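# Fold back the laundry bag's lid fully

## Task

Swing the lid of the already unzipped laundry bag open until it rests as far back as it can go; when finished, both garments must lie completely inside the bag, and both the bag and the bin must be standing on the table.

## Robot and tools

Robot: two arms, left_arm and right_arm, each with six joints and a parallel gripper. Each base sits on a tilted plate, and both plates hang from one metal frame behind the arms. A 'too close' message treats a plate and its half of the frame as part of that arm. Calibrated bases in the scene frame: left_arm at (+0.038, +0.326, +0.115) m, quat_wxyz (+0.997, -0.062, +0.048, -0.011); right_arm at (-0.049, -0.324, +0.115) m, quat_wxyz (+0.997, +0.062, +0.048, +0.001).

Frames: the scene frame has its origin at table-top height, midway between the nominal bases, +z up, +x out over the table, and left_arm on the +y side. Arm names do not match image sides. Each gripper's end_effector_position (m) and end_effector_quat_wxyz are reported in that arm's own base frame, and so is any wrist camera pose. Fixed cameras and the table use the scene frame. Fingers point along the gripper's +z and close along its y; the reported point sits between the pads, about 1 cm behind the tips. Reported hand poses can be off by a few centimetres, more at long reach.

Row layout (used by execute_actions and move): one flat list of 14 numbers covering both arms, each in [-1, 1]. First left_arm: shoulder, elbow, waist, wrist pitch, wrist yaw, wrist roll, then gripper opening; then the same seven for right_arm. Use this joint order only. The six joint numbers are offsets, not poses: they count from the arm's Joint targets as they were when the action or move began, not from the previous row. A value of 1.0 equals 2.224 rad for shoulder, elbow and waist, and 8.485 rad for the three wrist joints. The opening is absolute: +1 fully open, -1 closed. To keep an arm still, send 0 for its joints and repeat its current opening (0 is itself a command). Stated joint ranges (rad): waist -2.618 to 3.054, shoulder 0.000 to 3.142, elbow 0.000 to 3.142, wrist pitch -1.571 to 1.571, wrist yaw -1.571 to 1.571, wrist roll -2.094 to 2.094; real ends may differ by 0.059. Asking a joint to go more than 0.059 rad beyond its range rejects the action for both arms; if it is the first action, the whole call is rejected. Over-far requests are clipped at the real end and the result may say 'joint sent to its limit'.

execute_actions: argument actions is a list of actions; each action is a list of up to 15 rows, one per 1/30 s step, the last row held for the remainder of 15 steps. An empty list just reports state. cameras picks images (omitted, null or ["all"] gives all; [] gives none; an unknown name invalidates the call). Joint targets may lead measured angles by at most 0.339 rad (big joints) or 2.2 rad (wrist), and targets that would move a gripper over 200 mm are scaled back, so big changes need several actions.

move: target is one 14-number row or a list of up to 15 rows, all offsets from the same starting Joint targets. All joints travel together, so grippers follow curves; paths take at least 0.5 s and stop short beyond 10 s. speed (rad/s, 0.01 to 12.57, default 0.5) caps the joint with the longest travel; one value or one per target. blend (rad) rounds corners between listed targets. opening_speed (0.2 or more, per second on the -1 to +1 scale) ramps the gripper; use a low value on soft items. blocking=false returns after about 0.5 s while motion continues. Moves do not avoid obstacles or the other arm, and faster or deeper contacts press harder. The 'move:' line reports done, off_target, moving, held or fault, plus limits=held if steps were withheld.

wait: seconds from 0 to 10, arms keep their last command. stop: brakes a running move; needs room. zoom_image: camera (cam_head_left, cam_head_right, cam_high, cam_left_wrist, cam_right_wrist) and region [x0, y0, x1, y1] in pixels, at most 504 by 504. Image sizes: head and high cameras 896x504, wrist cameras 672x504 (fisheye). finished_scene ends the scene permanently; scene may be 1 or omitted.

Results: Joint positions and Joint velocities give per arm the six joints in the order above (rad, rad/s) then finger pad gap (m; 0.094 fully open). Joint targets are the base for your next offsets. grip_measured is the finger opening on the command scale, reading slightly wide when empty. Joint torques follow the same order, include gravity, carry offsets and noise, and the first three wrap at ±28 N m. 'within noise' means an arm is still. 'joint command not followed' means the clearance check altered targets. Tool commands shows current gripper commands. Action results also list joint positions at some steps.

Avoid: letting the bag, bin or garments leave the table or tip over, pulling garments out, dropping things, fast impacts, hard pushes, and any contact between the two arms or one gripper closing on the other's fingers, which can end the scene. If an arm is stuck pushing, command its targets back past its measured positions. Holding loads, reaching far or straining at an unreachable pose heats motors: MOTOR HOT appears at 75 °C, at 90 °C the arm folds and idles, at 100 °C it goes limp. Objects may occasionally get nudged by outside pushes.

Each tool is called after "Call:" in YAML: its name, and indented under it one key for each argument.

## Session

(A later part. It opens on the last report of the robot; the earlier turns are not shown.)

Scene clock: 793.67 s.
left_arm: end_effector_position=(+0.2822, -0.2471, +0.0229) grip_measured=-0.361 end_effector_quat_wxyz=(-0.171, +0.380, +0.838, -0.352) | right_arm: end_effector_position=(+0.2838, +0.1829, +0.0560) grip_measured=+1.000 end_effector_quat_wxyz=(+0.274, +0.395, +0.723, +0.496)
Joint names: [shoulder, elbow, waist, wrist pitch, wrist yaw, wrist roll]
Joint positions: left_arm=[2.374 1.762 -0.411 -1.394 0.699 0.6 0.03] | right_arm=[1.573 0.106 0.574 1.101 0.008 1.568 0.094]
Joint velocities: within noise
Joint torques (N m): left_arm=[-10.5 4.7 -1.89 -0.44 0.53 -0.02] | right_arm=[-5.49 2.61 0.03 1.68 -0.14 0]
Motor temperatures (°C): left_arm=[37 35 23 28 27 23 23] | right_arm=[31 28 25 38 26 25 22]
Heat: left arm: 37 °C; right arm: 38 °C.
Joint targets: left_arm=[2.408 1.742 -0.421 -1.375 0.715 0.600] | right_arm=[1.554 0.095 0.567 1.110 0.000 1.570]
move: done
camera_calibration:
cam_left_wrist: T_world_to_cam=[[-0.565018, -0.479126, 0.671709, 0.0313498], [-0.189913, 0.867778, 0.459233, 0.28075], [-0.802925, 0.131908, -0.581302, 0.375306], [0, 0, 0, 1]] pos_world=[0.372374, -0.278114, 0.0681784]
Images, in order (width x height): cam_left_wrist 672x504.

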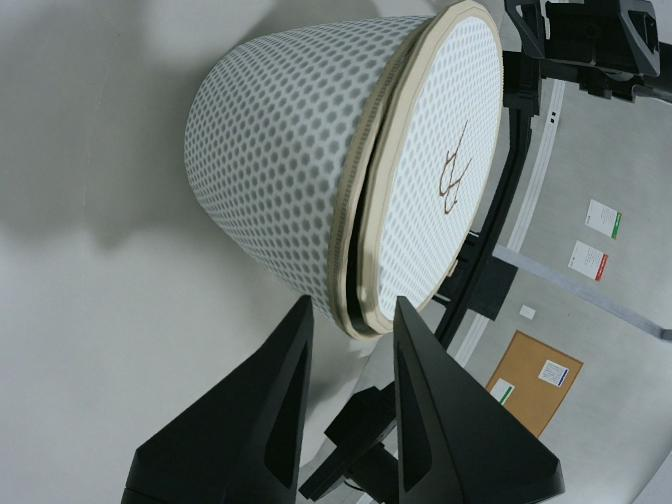

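Call:
move:
  target: [-0.0512,-0.0672,-0.0241,0.0136,0.0025,0,-0.36,0,0,0,0,0,0,1]
  speed: 0.15
  cameras: ["cam_left_wrist"]

Call:
zoom_image:
  camera: "cam_left_wrist"
  region: [230, 180, 430, 350]

Scene clock: 804.50 s.
left_arm: end_effector_position=(+0.2536, -0.2566, +0.0091) grip_measured=-0.361 end_effector_quat_wxyz=(-0.172, +0.402, +0.826, -0.355) | right_arm: end_effector_position=(+0.2838, +0.1829, +0.0560) grip_measured=+1.000 end_effector_quat_wxyz=(+0.274, +0.395, +0.723, +0.496)
Joint names: [shoulder, elbow, waist, wrist pitch, wrist yaw, wrist roll]
Joint positions: left_arm=[2.327 1.613 -0.464 -1.279 0.716 0.6 0.03] | right_arm=[1.573 0.106 0.574 1.101 0.008 1.568 0.094]
Joint velocities: within noise
Joint torques (N m): left_arm=[-15.51 4.4 -2.39 -0.34 0.59 -0.06] | right_arm=[-5.48 2.59 0.03 1.68 -0.14 0]
Motor temperatures (°C): left_arm=[38 34 24 27 27 23 23] | right_arm=[31 28 25 38 26 25 22]
Heat: left arm: 38 °C; right arm: 38 °C.
Joint targets: left_arm=[2.294 1.592 -0.474 -1.260 0.736 0.600] | right_arm=[1.554 0.095 0.567 1.110 0.000 1.570]
move: done
camera_calibration:
cam_left_wrist: T_world_to_cam=[[-0.590296, -0.43921, 0.677233, 0.0364734], [-0.152988, 0.884674, 0.440394, 0.284945], [-0.792556, 0.156354, -0.589414, 0.349392], [0, 0, 0, 1]] pos_world=[0.342036, -0.290693, 0.0557476]
Images, in order (width x height): cam_left_wrist 672x504.

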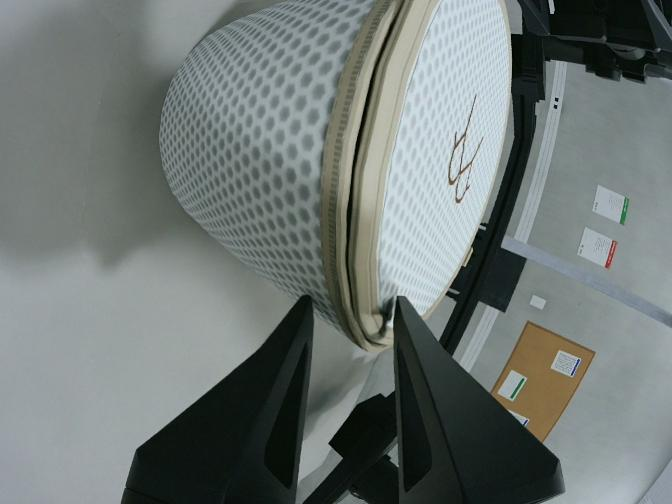

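Scaled by 2.520 from the camera's 672x504 image, which has a finer 960x720 frame.

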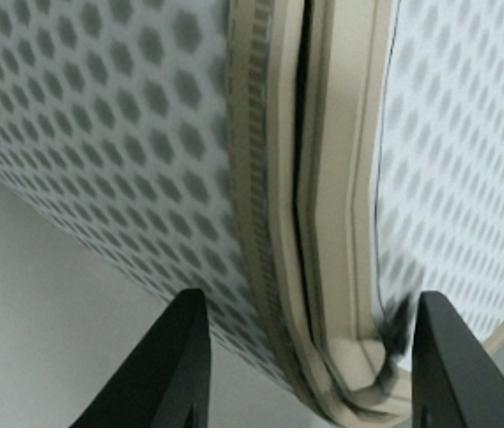

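Call:
move:
  target:
    - [0.0297,0.0800,0.0243,-0.0189,-0.0002,0,-0.043,0,0,0,0,0,0,1]
    - [-0.0009,0.0409,0.0097,-0.0100,-0.0002,0,-0.043,0,0,0,0,0,0,1]
  speed: 0.25
  cameras: ["cam_left_wrist"]

Call:
zoom_image:
  camera: "cam_left_wrist"
  region: [230, 180, 430, 350]

Scene clock: 839.80 s.
left_arm: end_effector_position=(+0.2676, -0.2568, +0.0296) grip_measured=-0.044 end_effector_quat_wxyz=(-0.166, +0.394, +0.830, -0.358) | right_arm: end_effector_position=(+0.2838, +0.1829, +0.0560) grip_measured=+1.000 end_effector_quat_wxyz=(+0.274, +0.395, +0.723, +0.496)
Joint names: [shoulder, elbow, waist, wrist pitch, wrist yaw, wrist roll]
Joint positions: left_arm=[2.327 1.702 -0.445 -1.363 0.72 0.6 0.045] | right_arm=[1.573 0.106 0.574 1.101 0.008 1.568 0.094]
Joint velocities: within noise
Joint torques (N m): left_arm=[-16.39 4.79 -2 -0.32 0.57 -0.03] | right_arm=[-5.49 2.61 0.02 1.68 -0.14 0]
Motor temperatures (°C): left_arm=[38 34 24 27 27 23 23] | right_arm=[31 28 25 38 26 25 22]
Heat: left arm: 38 °C; right arm: 38 °C.
Joint targets: left_arm=[2.292 1.683 -0.453 -1.344 0.735 0.600] | right_arm=[1.554 0.095 0.567 1.110 0.000 1.570]
move: done
camera_calibration:
cam_left_wrist: T_world_to_cam=[[-0.583504, -0.447575, 0.677643, 0.0268975], [-0.172114, 0.883622, 0.435418, 0.283223], [-0.793663, 0.137436, -0.592631, 0.367998], [0, 0, 0, 1]] pos_world=[0.356507, -0.2888, 0.0765393]
Images, in order (width x height): cam_left_wrist 672x504.

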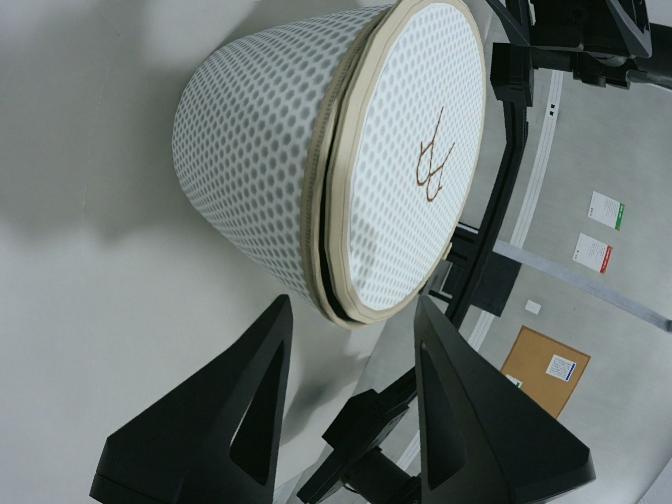

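Scaled by 2.520 from the camera's 672x504 image, which has a finer 960x720 frame.

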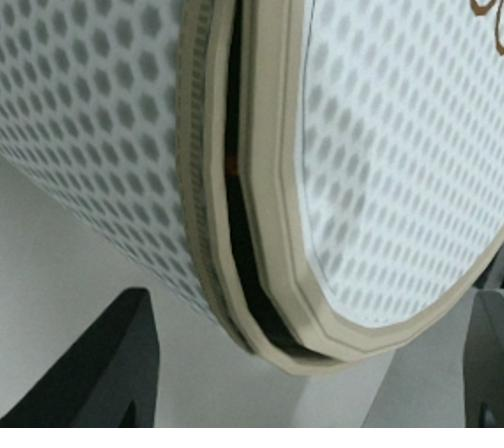

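Call:
move:
  target: [-0.0202,-0.0445,-0.0324,0.0139,0.0026,0,-0.043,0,0,0,0,0,0,1]
  speed: 0.15
  cameras: ["cam_left_wrist","cam_right_wrist"]

Call:
zoom_image:
  camera: "cam_left_wrist"
  region: [230, 180, 430, 350]

Scene clock: 866.77 s.
left_arm: end_effector_position=(+0.2472, -0.2768, +0.0229) grip_measured=-0.044 end_effector_quat_wxyz=(-0.146, +0.434, +0.812, -0.361) | right_arm: end_effector_position=(+0.2838, +0.1829, +0.0560) grip_measured=+1.000 end_effector_quat_wxyz=(+0.274, +0.395, +0.723, +0.496)
Joint names: [shoulder, elbow, waist, wrist pitch, wrist yaw, wrist roll]
Joint positions: left_arm=[2.28 1.606 -0.516 -1.245 0.737 0.6 0.045] | right_arm=[1.573 0.106 0.574 1.101 0.008 1.568 0.094]
Joint velocities: within noise
Joint torques (N m): left_arm=[-15.8 4.49 -2.19 -0.24 0.61 0.02] | right_arm=[-5.49 2.62 0.03 1.68 -0.14 0]
Motor temperatures (°C): left_arm=[39 33 24 27 27 23 23] | right_arm=[31 28 25 38 26 25 22]
Heat: left arm: 39 °C; right arm: 38 °C.
Joint targets: left_arm=[2.247 1.584 -0.525 -1.227 0.757 0.600] | right_arm=[1.554 0.095 0.567 1.110 0.000 1.570]
move: done
camera_calibration:
cam_left_wrist: T_world_to_cam=[[-0.645516, -0.377344, 0.664018, 0.0455272], [-0.136345, 0.912392, 0.385942, 0.300511], [-0.751478, 0.158596, -0.640413, 0.347224], [0, 0, 0, 1]] pos_world=[0.331293, -0.312073, 0.0761558]
cam_right_wrist: T_world_to_cam=[[-0.319924, -0.139413, -0.93713, 0.172454], [-0.891503, 0.379139, 0.247945, 0.194963], [0.320736, 0.914777, -0.245583, -0.140605], [0, 0, 0, 1]] pos_world=[0.274079, 0.0787462, 0.0787414]
Images, in order (width x height): cam_left_wrist 672x504, cam_right_wrist 672x504.

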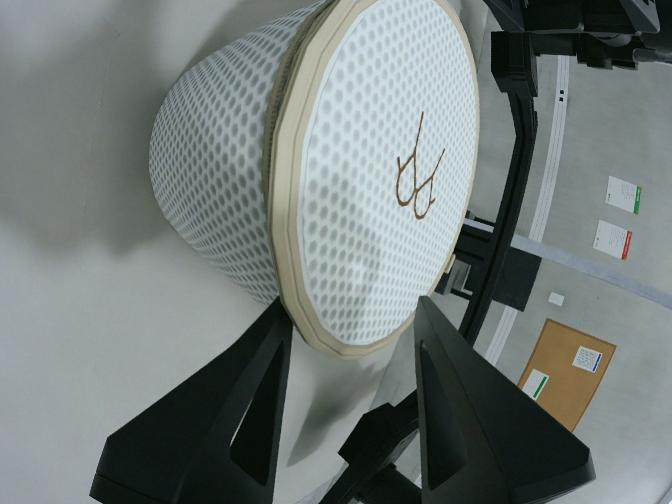

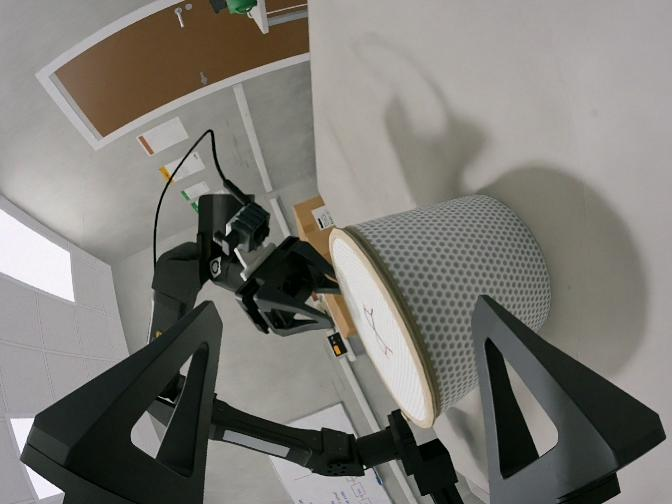

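Scaled by 2.520 from the camera's 672x504 image, which has a finer 960x720 frame.

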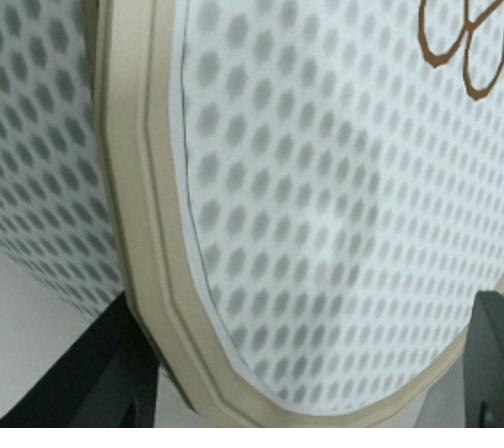

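Call:
move:
  target: [-0.0111,0,-0.0025,-0.0073,0,0,-0.043,0,0,0,0,0,0,1]
  speed: 0.1
  cameras: ["cam_left_wrist"]

Call:
zoom_image:
  camera: "cam_left_wrist"
  region: [200, 180, 400, 350]

Scene clock: 887.13 s.
left_arm: end_effector_position=(+0.2428, -0.2756, +0.0336) grip_measured=-0.044 end_effector_quat_wxyz=(-0.151, +0.433, +0.812, -0.361) | right_arm: end_effector_position=(+0.2838, +0.1829, +0.0560) grip_measured=+1.000 end_effector_quat_wxyz=(+0.274, +0.395, +0.723, +0.496)
Joint names: [shoulder, elbow, waist, wrist pitch, wrist yaw, wrist roll]
Joint positions: left_arm=[2.255 1.606 -0.519 -1.278 0.738 0.6 0.045] | right_arm=[1.573 0.106 0.574 1.101 0.008 1.568 0.094]
Joint velocities: within noise
Joint torques (N m): left_arm=[-15.42 4.44 -2.09 -0.49 0.64 -0.01] | right_arm=[-5.48 2.61 0.03 1.68 -0.14 0]
Motor temperatures (°C): left_arm=[41 33 24 27 27 23 23] | right_arm=[31 28 25 38 26 25 22]
Heat: left arm: 41 °C; right arm: 38 °C.
Joint targets: left_arm=[2.223 1.584 -0.530 -1.288 0.757 0.600] | right_arm=[1.554 0.095 0.567 1.110 0.000 1.570]
move: done
camera_calibration:
cam_left_wrist: T_world_to_cam=[[-0.641609, -0.378, 0.667424, 0.0348312], [-0.130797, 0.911311, 0.39039, 0.292864], [-0.755798, 0.163181, -0.634146, 0.352666], [0, 0, 0, 1]] pos_world=[0.327197, -0.311272, 0.0860635]
Images, in order (width x height): cam_left_wrist 672x504.

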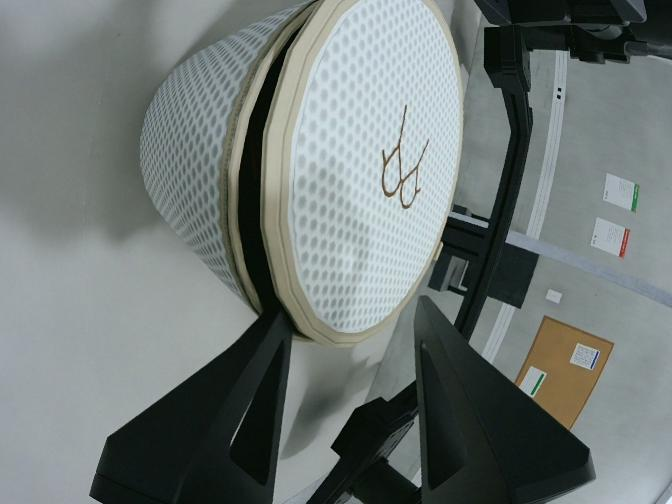

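Scaled by 2.520 from the camera's 672x504 image, which has a finer 960x720 frame.

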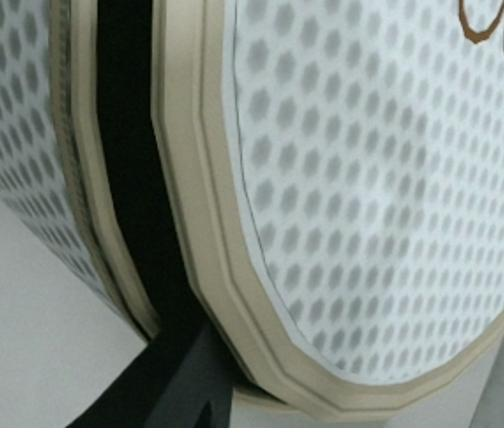

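Call:
move:
  target:
    - [-0.0147,-0.0116,-0.0243,-0.0008,0,0,-0.043,0,0,0,0,0,0,1]
    - [-0.0518,0.0140,-0.0396,-0.0137,0,0,-0.043,0,0,0,0,0,0,1]
  speed: 0.12
  cameras: ["cam_left_wrist","cam_right_wrist"]

Scene clock: 908.23 s.
left_arm: end_effector_position=(+0.2017, -0.2854, +0.0773) grip_measured=-0.044 end_effector_quat_wxyz=(-0.173, +0.466, +0.792, -0.354) | right_arm: end_effector_position=(+0.2838, +0.1829, +0.0560) grip_measured=+1.000 end_effector_quat_wxyz=(+0.274, +0.395, +0.723, +0.496)
Joint names: [shoulder, elbow, waist, wrist pitch, wrist yaw, wrist roll]
Joint positions: left_arm=[2.137 1.59 -0.608 -1.395 0.738 0.6 0.045] | right_arm=[1.573 0.106 0.574 1.101 0.008 1.568 0.094]
Joint velocities: within noise
Joint torques (N m): left_arm=[-14.58 9.39 -2.37 -0.47 0.65 -0.07] | right_arm=[-5.48 2.61 0.03 1.68 -0.14 0]
Motor temperatures (°C): left_arm=[43 33 24 27 27 23 23] | right_arm=[31 28 25 38 26 25 22]
Heat: left arm: 43 °C; right arm: 38 °C.
Joint targets: left_arm=[2.107 1.616 -0.618 -1.405 0.757 0.600] | right_arm=[1.554 0.095 0.567 1.110 0.000 1.570]
move: done
camera_calibration:
cam_left_wrist: T_world_to_cam=[[-0.664467, -0.32464, 0.673121, -0.00490949], [-0.0444596, 0.916294, 0.398032, 0.262858], [-0.745994, 0.234552, -0.62328, 0.36837], [0, 0, 0, 1]] pos_world=[0.283226, -0.328851, 0.128277]
cam_right_wrist: T_world_to_cam=[[-0.319924, -0.139413, -0.93713, 0.172454], [-0.891503, 0.379139, 0.247945, 0.194963], [0.320736, 0.914777, -0.245583, -0.140605], [0, 0, 0, 1]] pos_world=[0.274079, 0.0787462, 0.0787414]
Images, in order (width x height): cam_left_wrist 672x504, cam_right_wrist 672x504.

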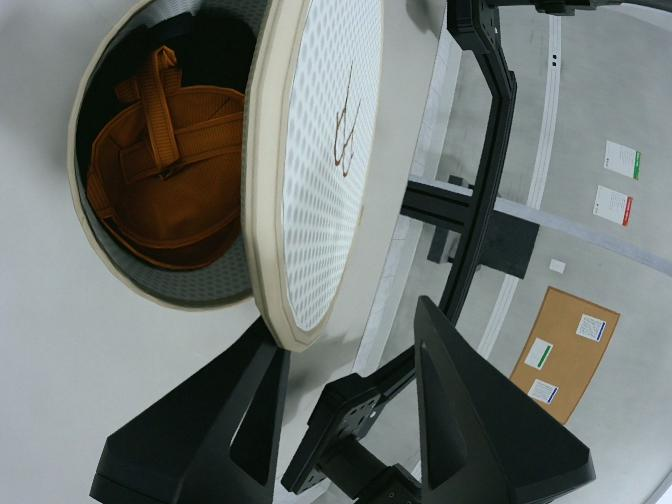

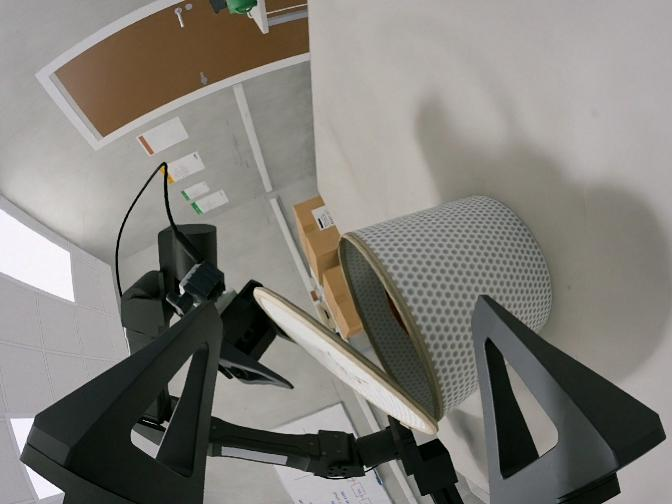

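Call:
move:
  target: [-0.1398,-0.1340,-0.0441,0.0192,0.0062,0,-0.043,0,0,0,0,0,0,1]
  speed: 0.2

Scene clock: 939.67 s.
left_arm: end_effector_position=(+0.1450, -0.2892, +0.1215) grip_measured=-0.044 end_effector_quat_wxyz=(-0.096, +0.534, +0.750, -0.379) | right_arm: end_effector_position=(+0.2838, +0.1829, +0.0560) grip_measured=+1.000 end_effector_quat_wxyz=(+0.274, +0.395, +0.723, +0.496)
Joint names: [shoulder, elbow, waist, wrist pitch, wrist yaw, wrist roll]
Joint positions: left_arm=[1.821 1.342 -0.707 -1.256 0.79 0.6 0.045] | right_arm=[1.573 0.106 0.574 1.101 0.008 1.568 0.094]
Joint velocities: within noise
Joint torques (N m): left_arm=[-11.43 5.34 -1.89 0.11 0.6 -0.03] | right_arm=[-5.48 2.59 0.05 1.67 -0.14 0]
Motor temperatures (°C): left_arm=[42 35 24 27 27 23 23] | right_arm=[31 28 25 39 26 25 22]
Heat: left arm: 42 °C; right arm: 39 °C.
Joint targets: left_arm=[1.796 1.317 -0.716 -1.242 0.809 0.600] | right_arm=[1.554 0.095 0.567 1.110 0.000 1.570]
move: done
camera_calibration:
cam_left_wrist: T_world_to_cam=[[-0.771128, -0.156462, 0.617156, -0.00270551], [-0.00638147, 0.971185, 0.238243, 0.275959], [-0.636648, 0.179777, -0.749906, 0.338306], [0, 0, 0, 1]] pos_world=[0.215057, -0.329251, 0.189622]
cam_right_wrist: T_world_to_cam=[[-0.319924, -0.139413, -0.93713, 0.172454], [-0.891503, 0.379139, 0.247945, 0.194963], [0.320736, 0.914777, -0.245583, -0.140605], [0, 0, 0, 1]] pos_world=[0.274079, 0.0787462, 0.0787414]

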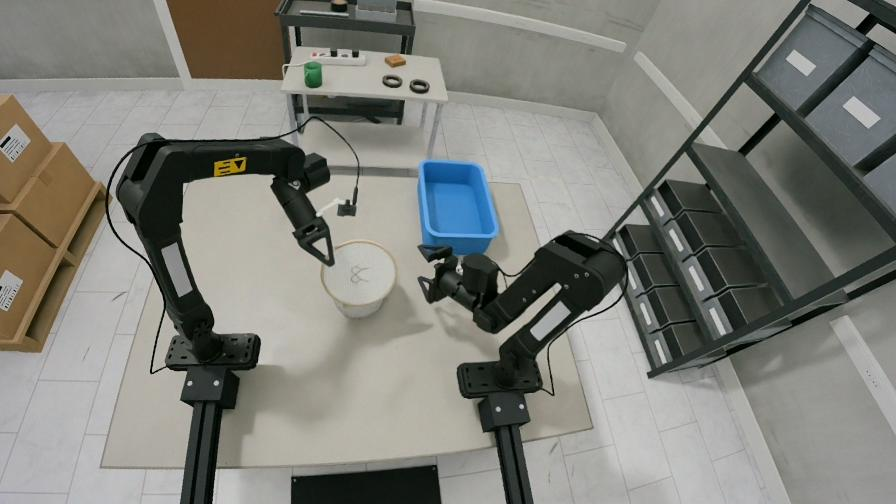

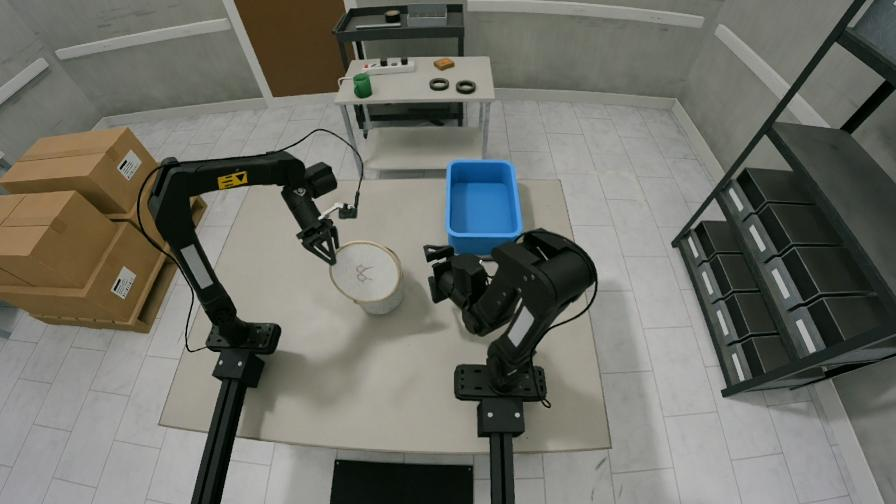

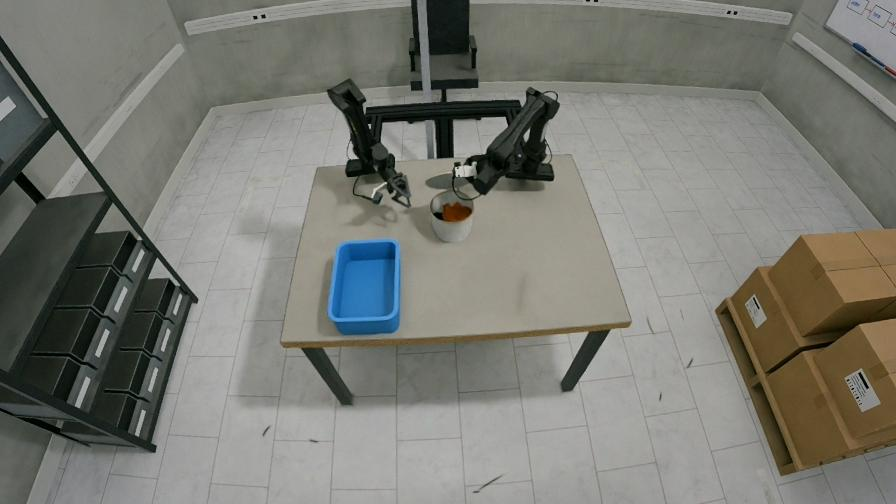

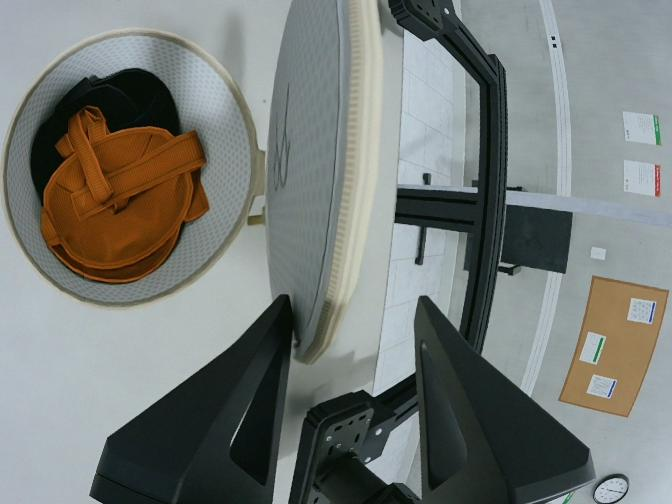

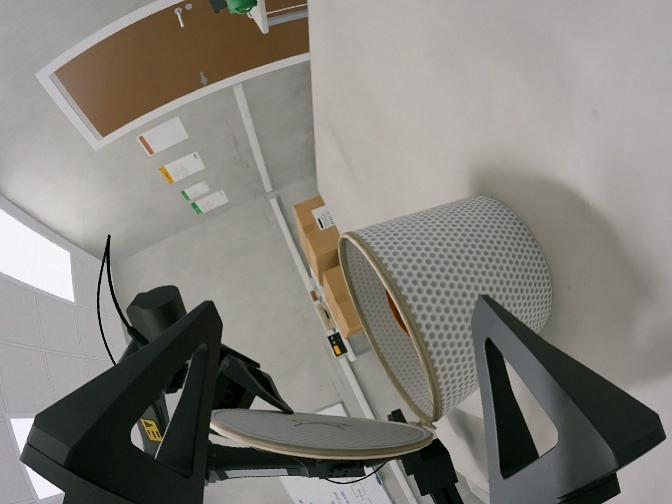

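Call:
move:
  target:
    - [-0.0526,-0.0445,-0.036,0.0075,0.0013,0,-0.043,0,0,0,0,0,0,1]
    - [-0.0027,0.0845,0.0477,-0.0375,-0.0058,0,-0.043,0,0,0,0,0,0,1]
  speed: [0.2,0.4]

Scene clock: 1039.07 s.
left_arm: end_effector_position=(+0.1510, -0.2546, +0.1729) grip_measured=-0.044 end_effector_quat_wxyz=(-0.126, +0.485, +0.785, -0.364) | right_arm: end_effector_position=(+0.2838, +0.1829, +0.0560) grip_measured=+1.000 end_effector_quat_wxyz=(+0.274, +0.395, +0.723, +0.496)
Joint names: [shoulder, elbow, waist, wrist pitch, wrist yaw, wrist roll]
Joint positions: left_arm=[1.765 1.478 -0.614 -1.55 0.754 0.6 0.045] | right_arm=[1.573 0.106 0.574 1.101 0.008 1.568 0.094]
Joint velocities: within noise
Joint torques (N m): left_arm=[-6.37 10.13 -0.77 -0.37 0.51 -0.06] | right_arm=[-5.49 2.61 0.03 1.68 -0.13 0]
Motor temperatures (°C): left_arm=[36 33 23 26 27 23 23] | right_arm=[30 27 25 39 26 25 22]
Heat: left arm: 36 °C; right arm: 39 °C.
Joint targets: left_arm=[1.790 1.506 -0.610 -1.560 0.760 0.600] | right_arm=[1.554 0.095 0.567 1.110 0.000 1.570]
move: done
camera_calibration:
cam_left_wrist: T_world_to_cam=[[-0.715066, -0.276843, 0.641902, -0.0677387], [-0.0718682, 0.942488, 0.326422, 0.217473], [-0.695353, 0.187281, -0.693837, 0.375542], [0, 0, 0, 1]] pos_world=[0.228326, -0.29405, 0.233059]
cam_right_wrist: T_world_to_cam=[[-0.319924, -0.139413, -0.93713, 0.172454], [-0.891503, 0.379139, 0.247945, 0.194963], [0.320736, 0.914777, -0.245583, -0.140605], [0, 0, 0, 1]] pos_world=[0.274079, 0.0787462, 0.0787414]

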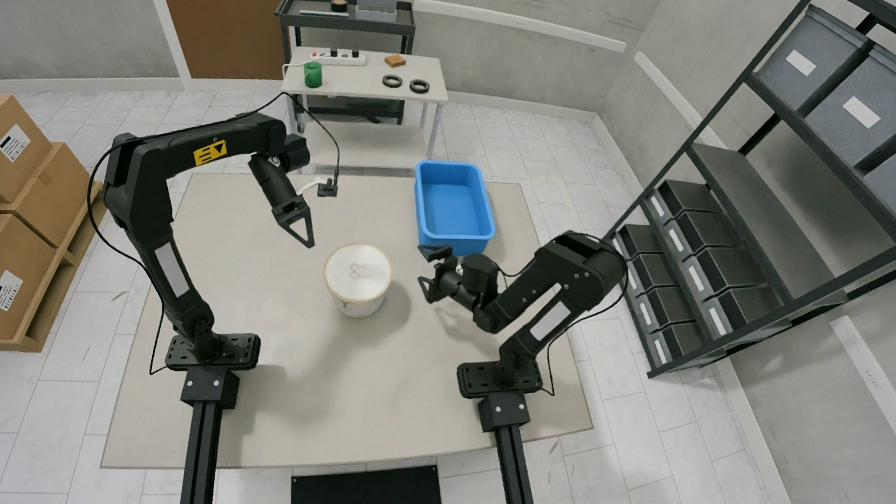

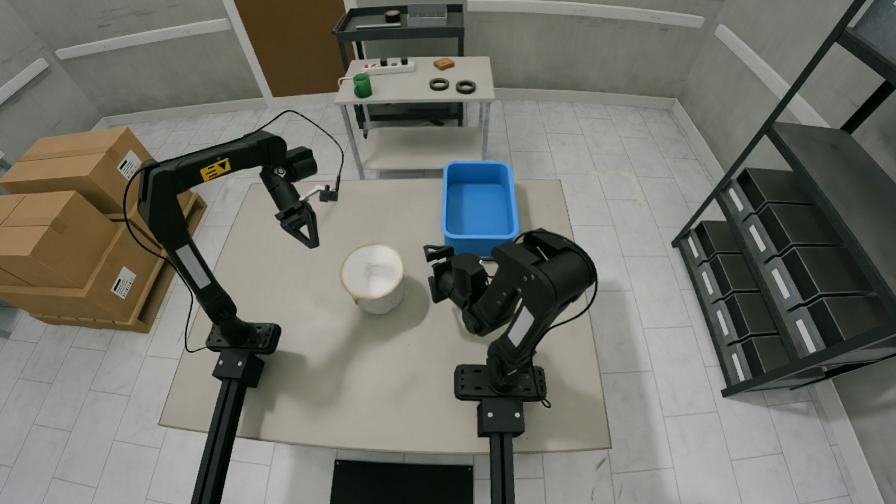

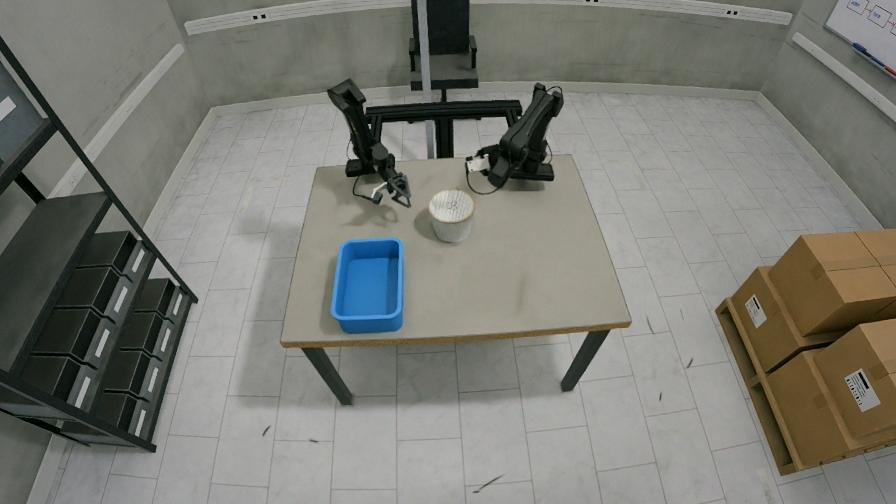

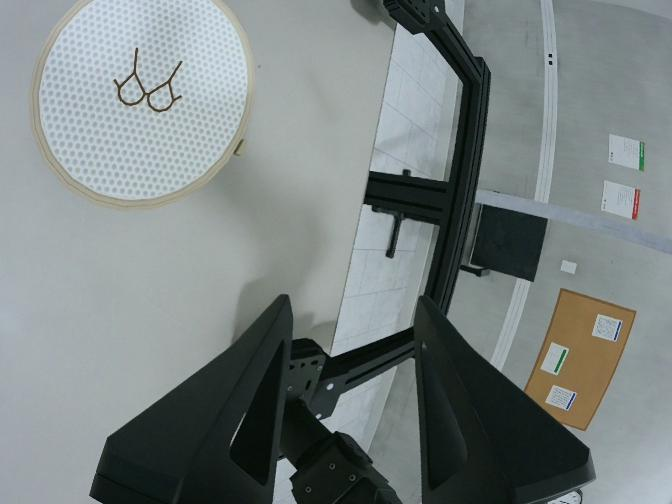

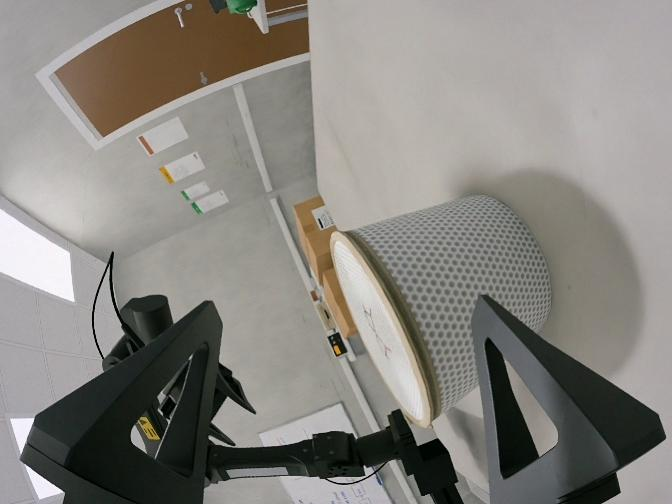

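Call:
move:
  target:
    - [0.0495,0.1187,0.0854,0.0165,-0.0031,0,-0.043,0,0,0,0,0,0,1]
    - [0.2563,0.1187,0.0854,0.0165,-0.0031,0,-0.043,0,0,0,0,0,0,1]
    - [0.2257,0.0796,0.0706,0.0255,-0.0029,0,-0.043,0,0,0,0,0,0,1]
    - [0.2055,0.0351,0.0382,0.0392,-0.0004,0,-0.043,0,0,0,0,0,0,1]
    - [0.1947,0.0351,0.0360,0.0321,-0.0004,0,-0.043,0,0,0,0,0,0,1]
  speed: [0.8,0.5,0.25,0.15,0.1]
  cameras: ["cam_left_wrist","cam_right_wrist"]

Call:
zoom_image:
  camera: "cam_left_wrist"
  region: [200, 180, 400, 350]

Scene clock: 1085.60 s.
left_arm: end_effector_position=(+0.2426, -0.2754, +0.0333) grip_measured=-0.044 end_effector_quat_wxyz=(-0.151, +0.433, +0.812, -0.361) | right_arm: end_effector_position=(+0.2838, +0.1829, +0.0560) grip_measured=+1.000 end_effector_quat_wxyz=(+0.274, +0.395, +0.723, +0.496)
Joint names: [shoulder, elbow, waist, wrist pitch, wrist yaw, wrist roll]
Joint positions: left_arm=[2.255 1.605 -0.519 -1.278 0.738 0.6 0.045] | right_arm=[1.573 0.106 0.574 1.101 0.008 1.568 0.094]
Joint velocities: within noise
Joint torques (N m): left_arm=[-15.42 4.49 -2.28 -0.51 0.62 0.03] | right_arm=[-5.48 2.61 0.03 1.68 -0.14 0]
Motor temperatures (°C): left_arm=[34 34 23 26 27 23 23] | right_arm=[30 27 25 39 26 25 22]
Heat: left arm: 34 °C; right arm: 39 °C.
Joint targets: left_arm=[2.223 1.584 -0.530 -1.288 0.757 0.600] | right_arm=[1.554 0.095 0.567 1.110 0.000 1.570]
move: done
camera_calibration:
cam_left_wrist: T_world_to_cam=[[-0.640776, -0.378664, 0.667847, 0.0345578], [-0.130578, 0.91098, 0.391234, 0.292694], [-0.756542, 0.163487, -0.633179, 0.352438], [0, 0, 0, 1]] pos_world=[0.326997, -0.311172, 0.0855649]
cam_right_wrist: T_world_to_cam=[[-0.319924, -0.139413, -0.93713, 0.172454], [-0.891503, 0.379139, 0.247945, 0.194963], [0.320736, 0.914777, -0.245583, -0.140605], [0, 0, 0, 1]] pos_world=[0.274079, 0.0787462, 0.0787414]
Images, in order (width x height): cam_left_wrist 672x504, cam_right_wrist 672x504.

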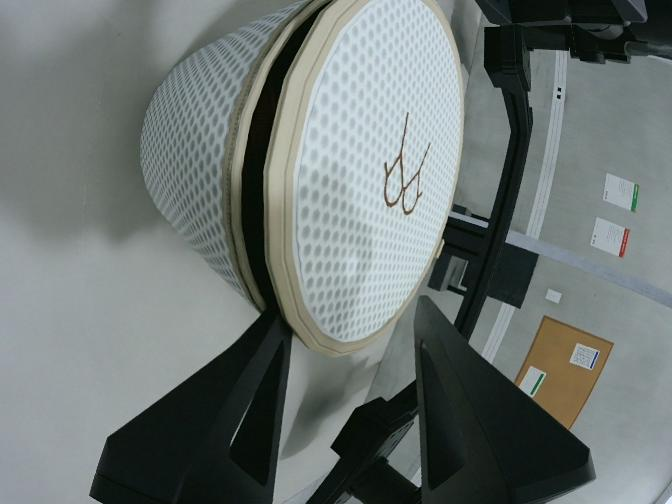

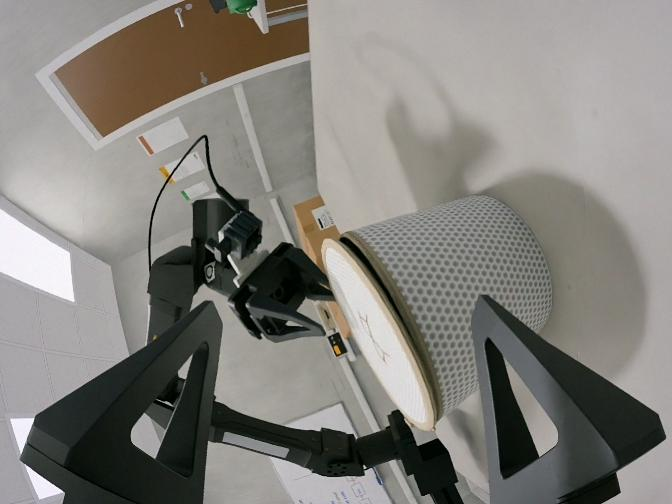

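Scaled by 2.520 from the camera's 672x504 image, which has a finer 960x720 frame.

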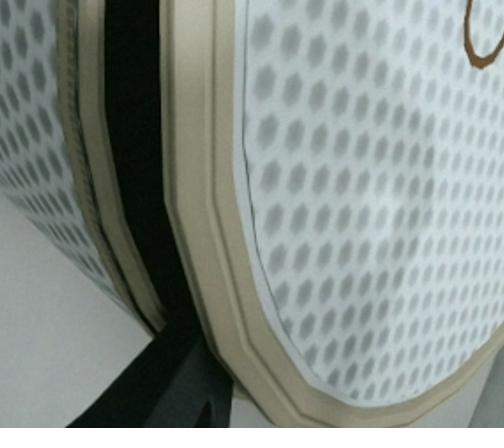

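Call:
move:
  target:
    - [-0.0147,-0.0116,-0.0243,-0.0008,0,0,-0.043,0,0,0,0,0,0,1]
    - [-0.0522,0.0144,-0.0396,-0.0138,0,0,-0.043,0,0,0,0,0,0,0]
    - [-0.192,-0.1201,-0.0836,0.0054,0.0061,0,-0.043,0,0,0,0,0,0,-0.95]
  speed: [0.12,0.12,0.2]
  opening_speed: 1.0
  cameras: ["cam_left_wrist","cam_right_wrist"]

Scene clock: 1154.37 s.
left_arm: end_effector_position=(+0.1450, -0.2891, +0.1212) grip_measured=-0.044 end_effector_quat_wxyz=(-0.096, +0.534, +0.750, -0.378) | right_arm: end_effector_position=(+0.2838, +0.1829, +0.0560) grip_measured=-0.947 end_effector_quat_wxyz=(+0.274, +0.395, +0.723, +0.496)
Joint names: [shoulder, elbow, waist, wrist pitch, wrist yaw, wrist roll]
Joint positions: left_arm=[1.821 1.34 -0.707 -1.255 0.789 0.6 0.045] | right_arm=[1.573 0.106 0.574 1.101 0.008 1.568 0.002]
Joint velocities: within noise
Joint torques (N m): left_arm=[-11.34 5.22 -1.83 0.13 0.64 -0.02] | right_arm=[-5.48 2.61 0.05 1.68 -0.14 0]
Motor temperatures (°C): left_arm=[45 33 23 26 27 23 23] | right_arm=[30 27 25 39 26 25 22]
Heat: left arm: 45 °C; right arm: 39 °C.
Joint targets: left_arm=[1.796 1.316 -0.716 -1.242 0.809 0.600] | right_arm=[1.554 0.095 0.567 1.110 0.000 1.570]
move: done
camera_calibration:
cam_left_wrist: T_world_to_cam=[[-0.771322, -0.15659, 0.61688, -0.00252998], [-0.00643414, 0.971129, 0.238468, 0.275883], [-0.636412, 0.179967, -0.750061, 0.338041], [0, 0, 0, 1]] pos_world=[0.214957, -0.32915, 0.189322]
cam_right_wrist: T_world_to_cam=[[-0.319924, -0.139413, -0.93713, 0.172454], [-0.891503, 0.379139, 0.247945, 0.194963], [0.320736, 0.914777, -0.245583, -0.140605], [0, 0, 0, 1]] pos_world=[0.274079, 0.0787462, 0.0787414]
Images, in order (width x height): cam_left_wrist 672x504, cam_right_wrist 672x504.

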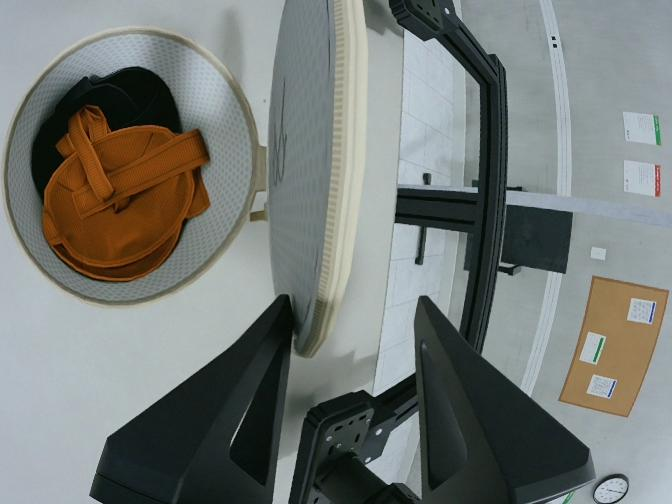

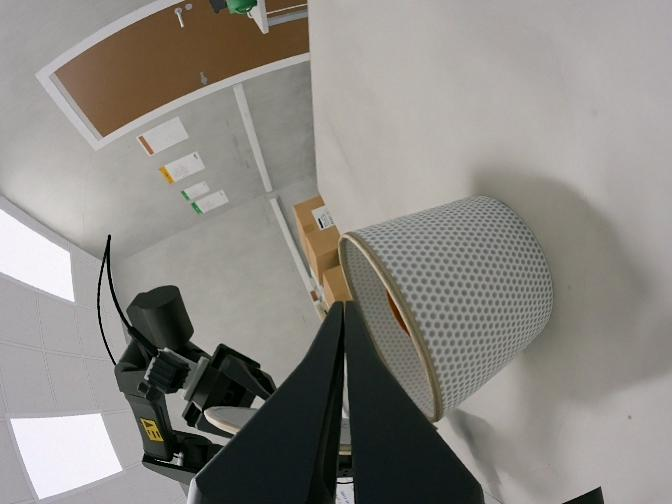

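Call:
move:
  target:
    - [0,0,0,0,0,0,-0.043,-0.0243,0.5418,-0.0526,-0.1897,-0.0354,-0.0436,-0.95]
    - [0,0,0,0,0,0,-0.043,0.2379,0.8004,-0.0252,-0.3042,-0.0599,-0.1025,-0.95]
  speed: 1.0
  blend: 0.15

Scene clock: 1178.83 s.
left_arm: end_effector_position=(+0.1451, -0.2891, +0.1212) grip_measured=-0.044 end_effector_quat_wxyz=(-0.096, +0.534, +0.750, -0.379) | right_arm: end_effector_position=(+0.2859, +0.2527, +0.1275) grip_measured=-0.947 end_effector_quat_wxyz=(-0.186, +0.117, +0.961, +0.168)
Joint names: [shoulder, elbow, waist, wrist pitch, wrist yaw, wrist roll]
Joint positions: left_arm=[1.821 1.34 -0.707 -1.254 0.789 0.6 0.045] | right_arm=[2.072 1.843 0.498 -1.461 -0.493 0.709 0.002]
Joint velocities: within noise
Joint torques (N m): left_arm=[-11.49 5.16 -1.89 0.08 0.71 -0.08] | right_arm=[-9.17 7.91 2.3 -0.07 -0.43 -0.11]
Motor temperatures (°C): left_arm=[38 33 23 26 27 23 23] | right_arm=[30 28 25 38 26 25 22]
Heat: left arm: 38 °C; right arm: 38 °C.
Joint targets: left_arm=[1.796 1.316 -0.716 -1.242 0.808 0.600] | right_arm=[2.083 1.875 0.511 -1.471 -0.508 0.700]
move: done
camera_calibration:
cam_left_wrist: T_world_to_cam=[[-0.771491, -0.156364, 0.616727, -0.00232825], [-0.00638478, 0.971184, 0.238245, 0.276031], [-0.636208, 0.179866, -0.750258, 0.338083], [0, 0, 0, 1]] pos_world=[0.215057, -0.329251, 0.189322]
cam_right_wrist: T_world_to_cam=[[-0.343921, -0.899962, -0.267931, 0.363563], [-0.518137, -0.0560795, 0.853457, 0.0786667], [-0.783104, 0.432347, -0.447017, 0.275645], [0, 0, 0, 1]] pos_world=[0.381656, 0.21243, 0.153489]

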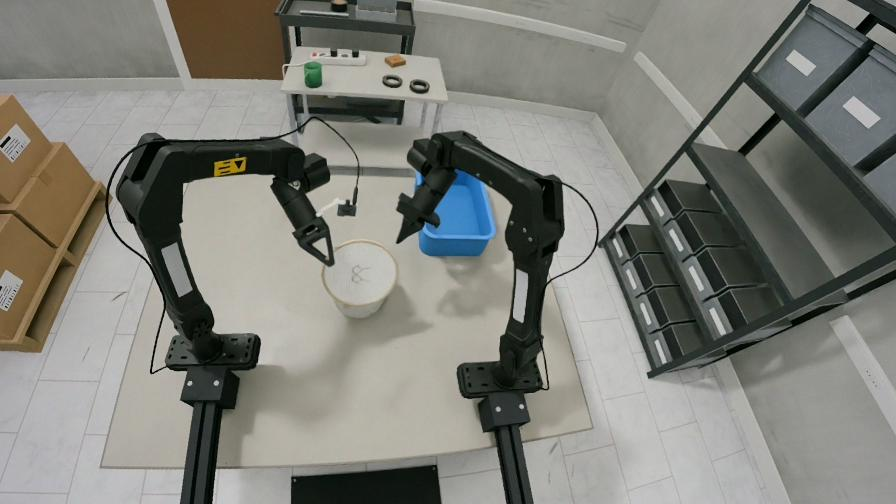

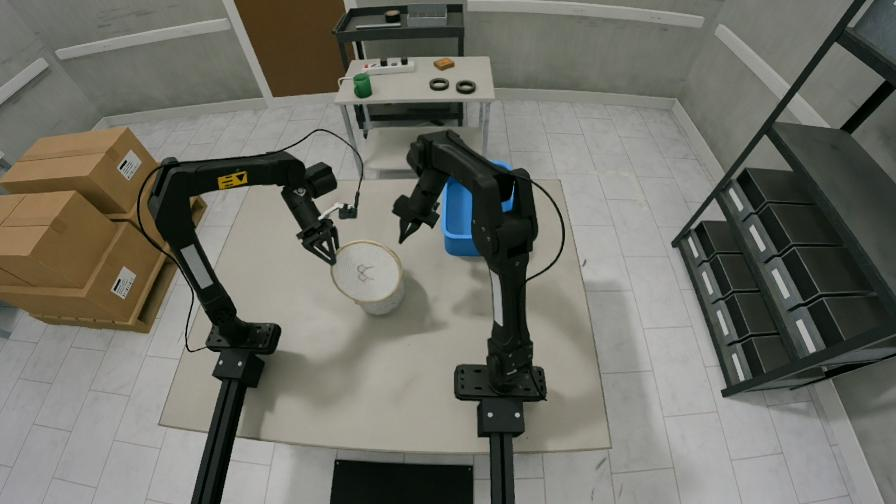

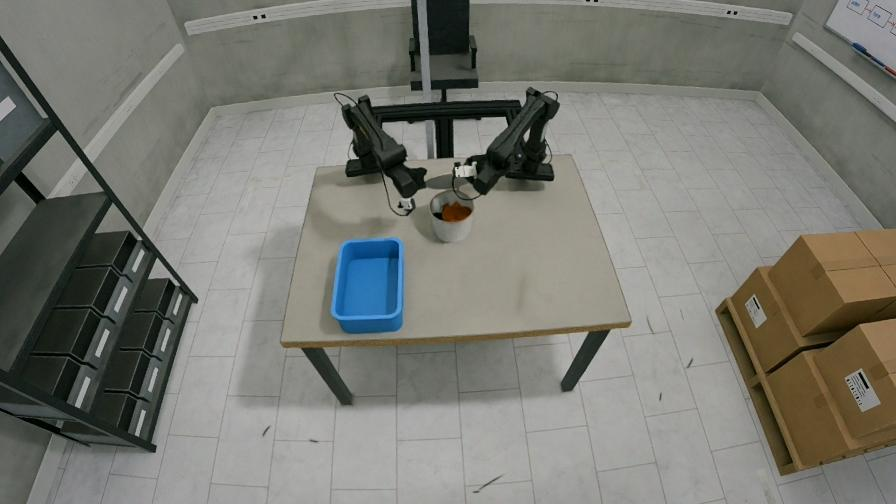

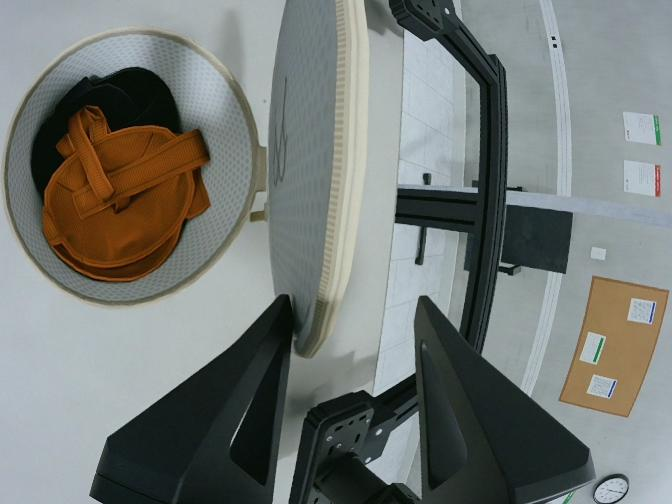

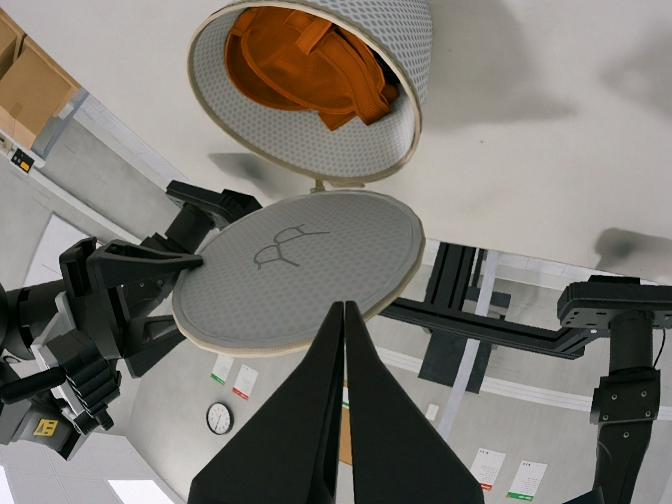

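Call:
move:
  target: [0,0,0,0,0,0,-0.043,-0.0496,-0.1347,0.0697,0.0326,-0.0011,0,-0.95]
  speed: 0.25
  cameras: ["cam_left_wrist","cam_right_wrist"]

Scene clock: 1184.83 s.
left_arm: end_effector_position=(+0.1450, -0.2892, +0.1213) grip_measured=-0.044 end_effector_quat_wxyz=(-0.096, +0.534, +0.749, -0.379) | right_arm: end_effector_position=(+0.2389, +0.2934, +0.0846) grip_measured=-0.947 end_effector_quat_wxyz=(-0.179, +0.033, +0.968, +0.175)
Joint names: [shoulder, elbow, waist, wrist pitch, wrist yaw, wrist roll]
Joint positions: left_arm=[1.821 1.34 -0.707 -1.254 0.79 0.6 0.045] | right_arm=[2.015 1.59 0.656 -1.203 -0.503 0.709 0.002]
Joint velocities: within noise
Joint torques (N m): left_arm=[-11.44 5.01 -1.89 0.11 0.67 -0.04] | right_arm=[-12.89 4.23 2.06 0.23 -0.43 -0.1]
Motor temperatures (°C): left_arm=[37 33 23 26 27 23 23] | right_arm=[32 28 25 37 26 25 22]
Heat: left arm: 37 °C; right arm: 37 °C.
Joint targets: left_arm=[1.796 1.316 -0.716 -1.242 0.808 0.600] | right_arm=[1.973 1.576 0.666 -1.195 -0.517 0.700]
move: off_target (right_arm); right_arm: the shoulder is farthest, 0.043 rad from its target
camera_calibration:
cam_left_wrist: T_world_to_cam=[[-0.77116, -0.156125, 0.617201, -0.00247212], [-0.00645971, 0.971333, 0.237635, 0.276188], [-0.636608, 0.179268, -0.750062, 0.338009], [0, 0, 0, 1]] pos_world=[0.215057, -0.329251, 0.189421]
cam_right_wrist: T_world_to_cam=[[-0.186026, -0.929558, -0.318301, 0.347722], [-0.538905, -0.174351, 0.824126, 0.135342], [-0.821569, 0.324843, -0.46851, 0.244573], [0, 0, 0, 1]] pos_world=[0.338555, 0.267377, 0.113727]
Images, in order (width x height): cam_left_wrist 672x504, cam_right_wrist 672x504.

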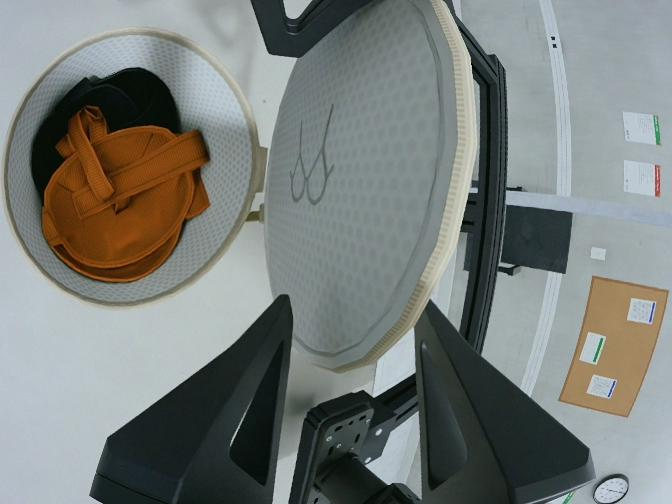

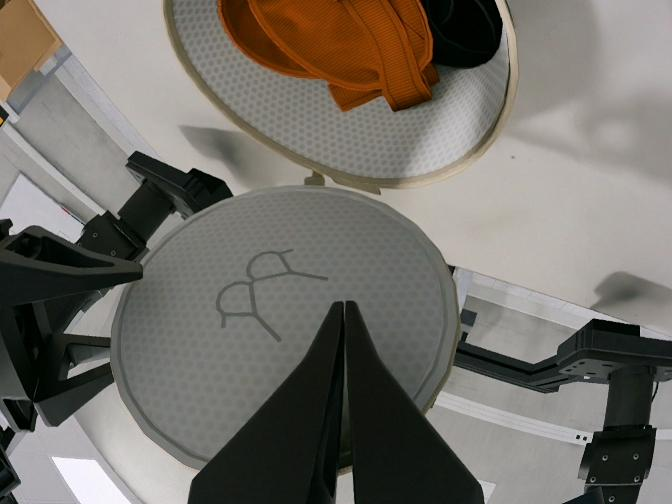

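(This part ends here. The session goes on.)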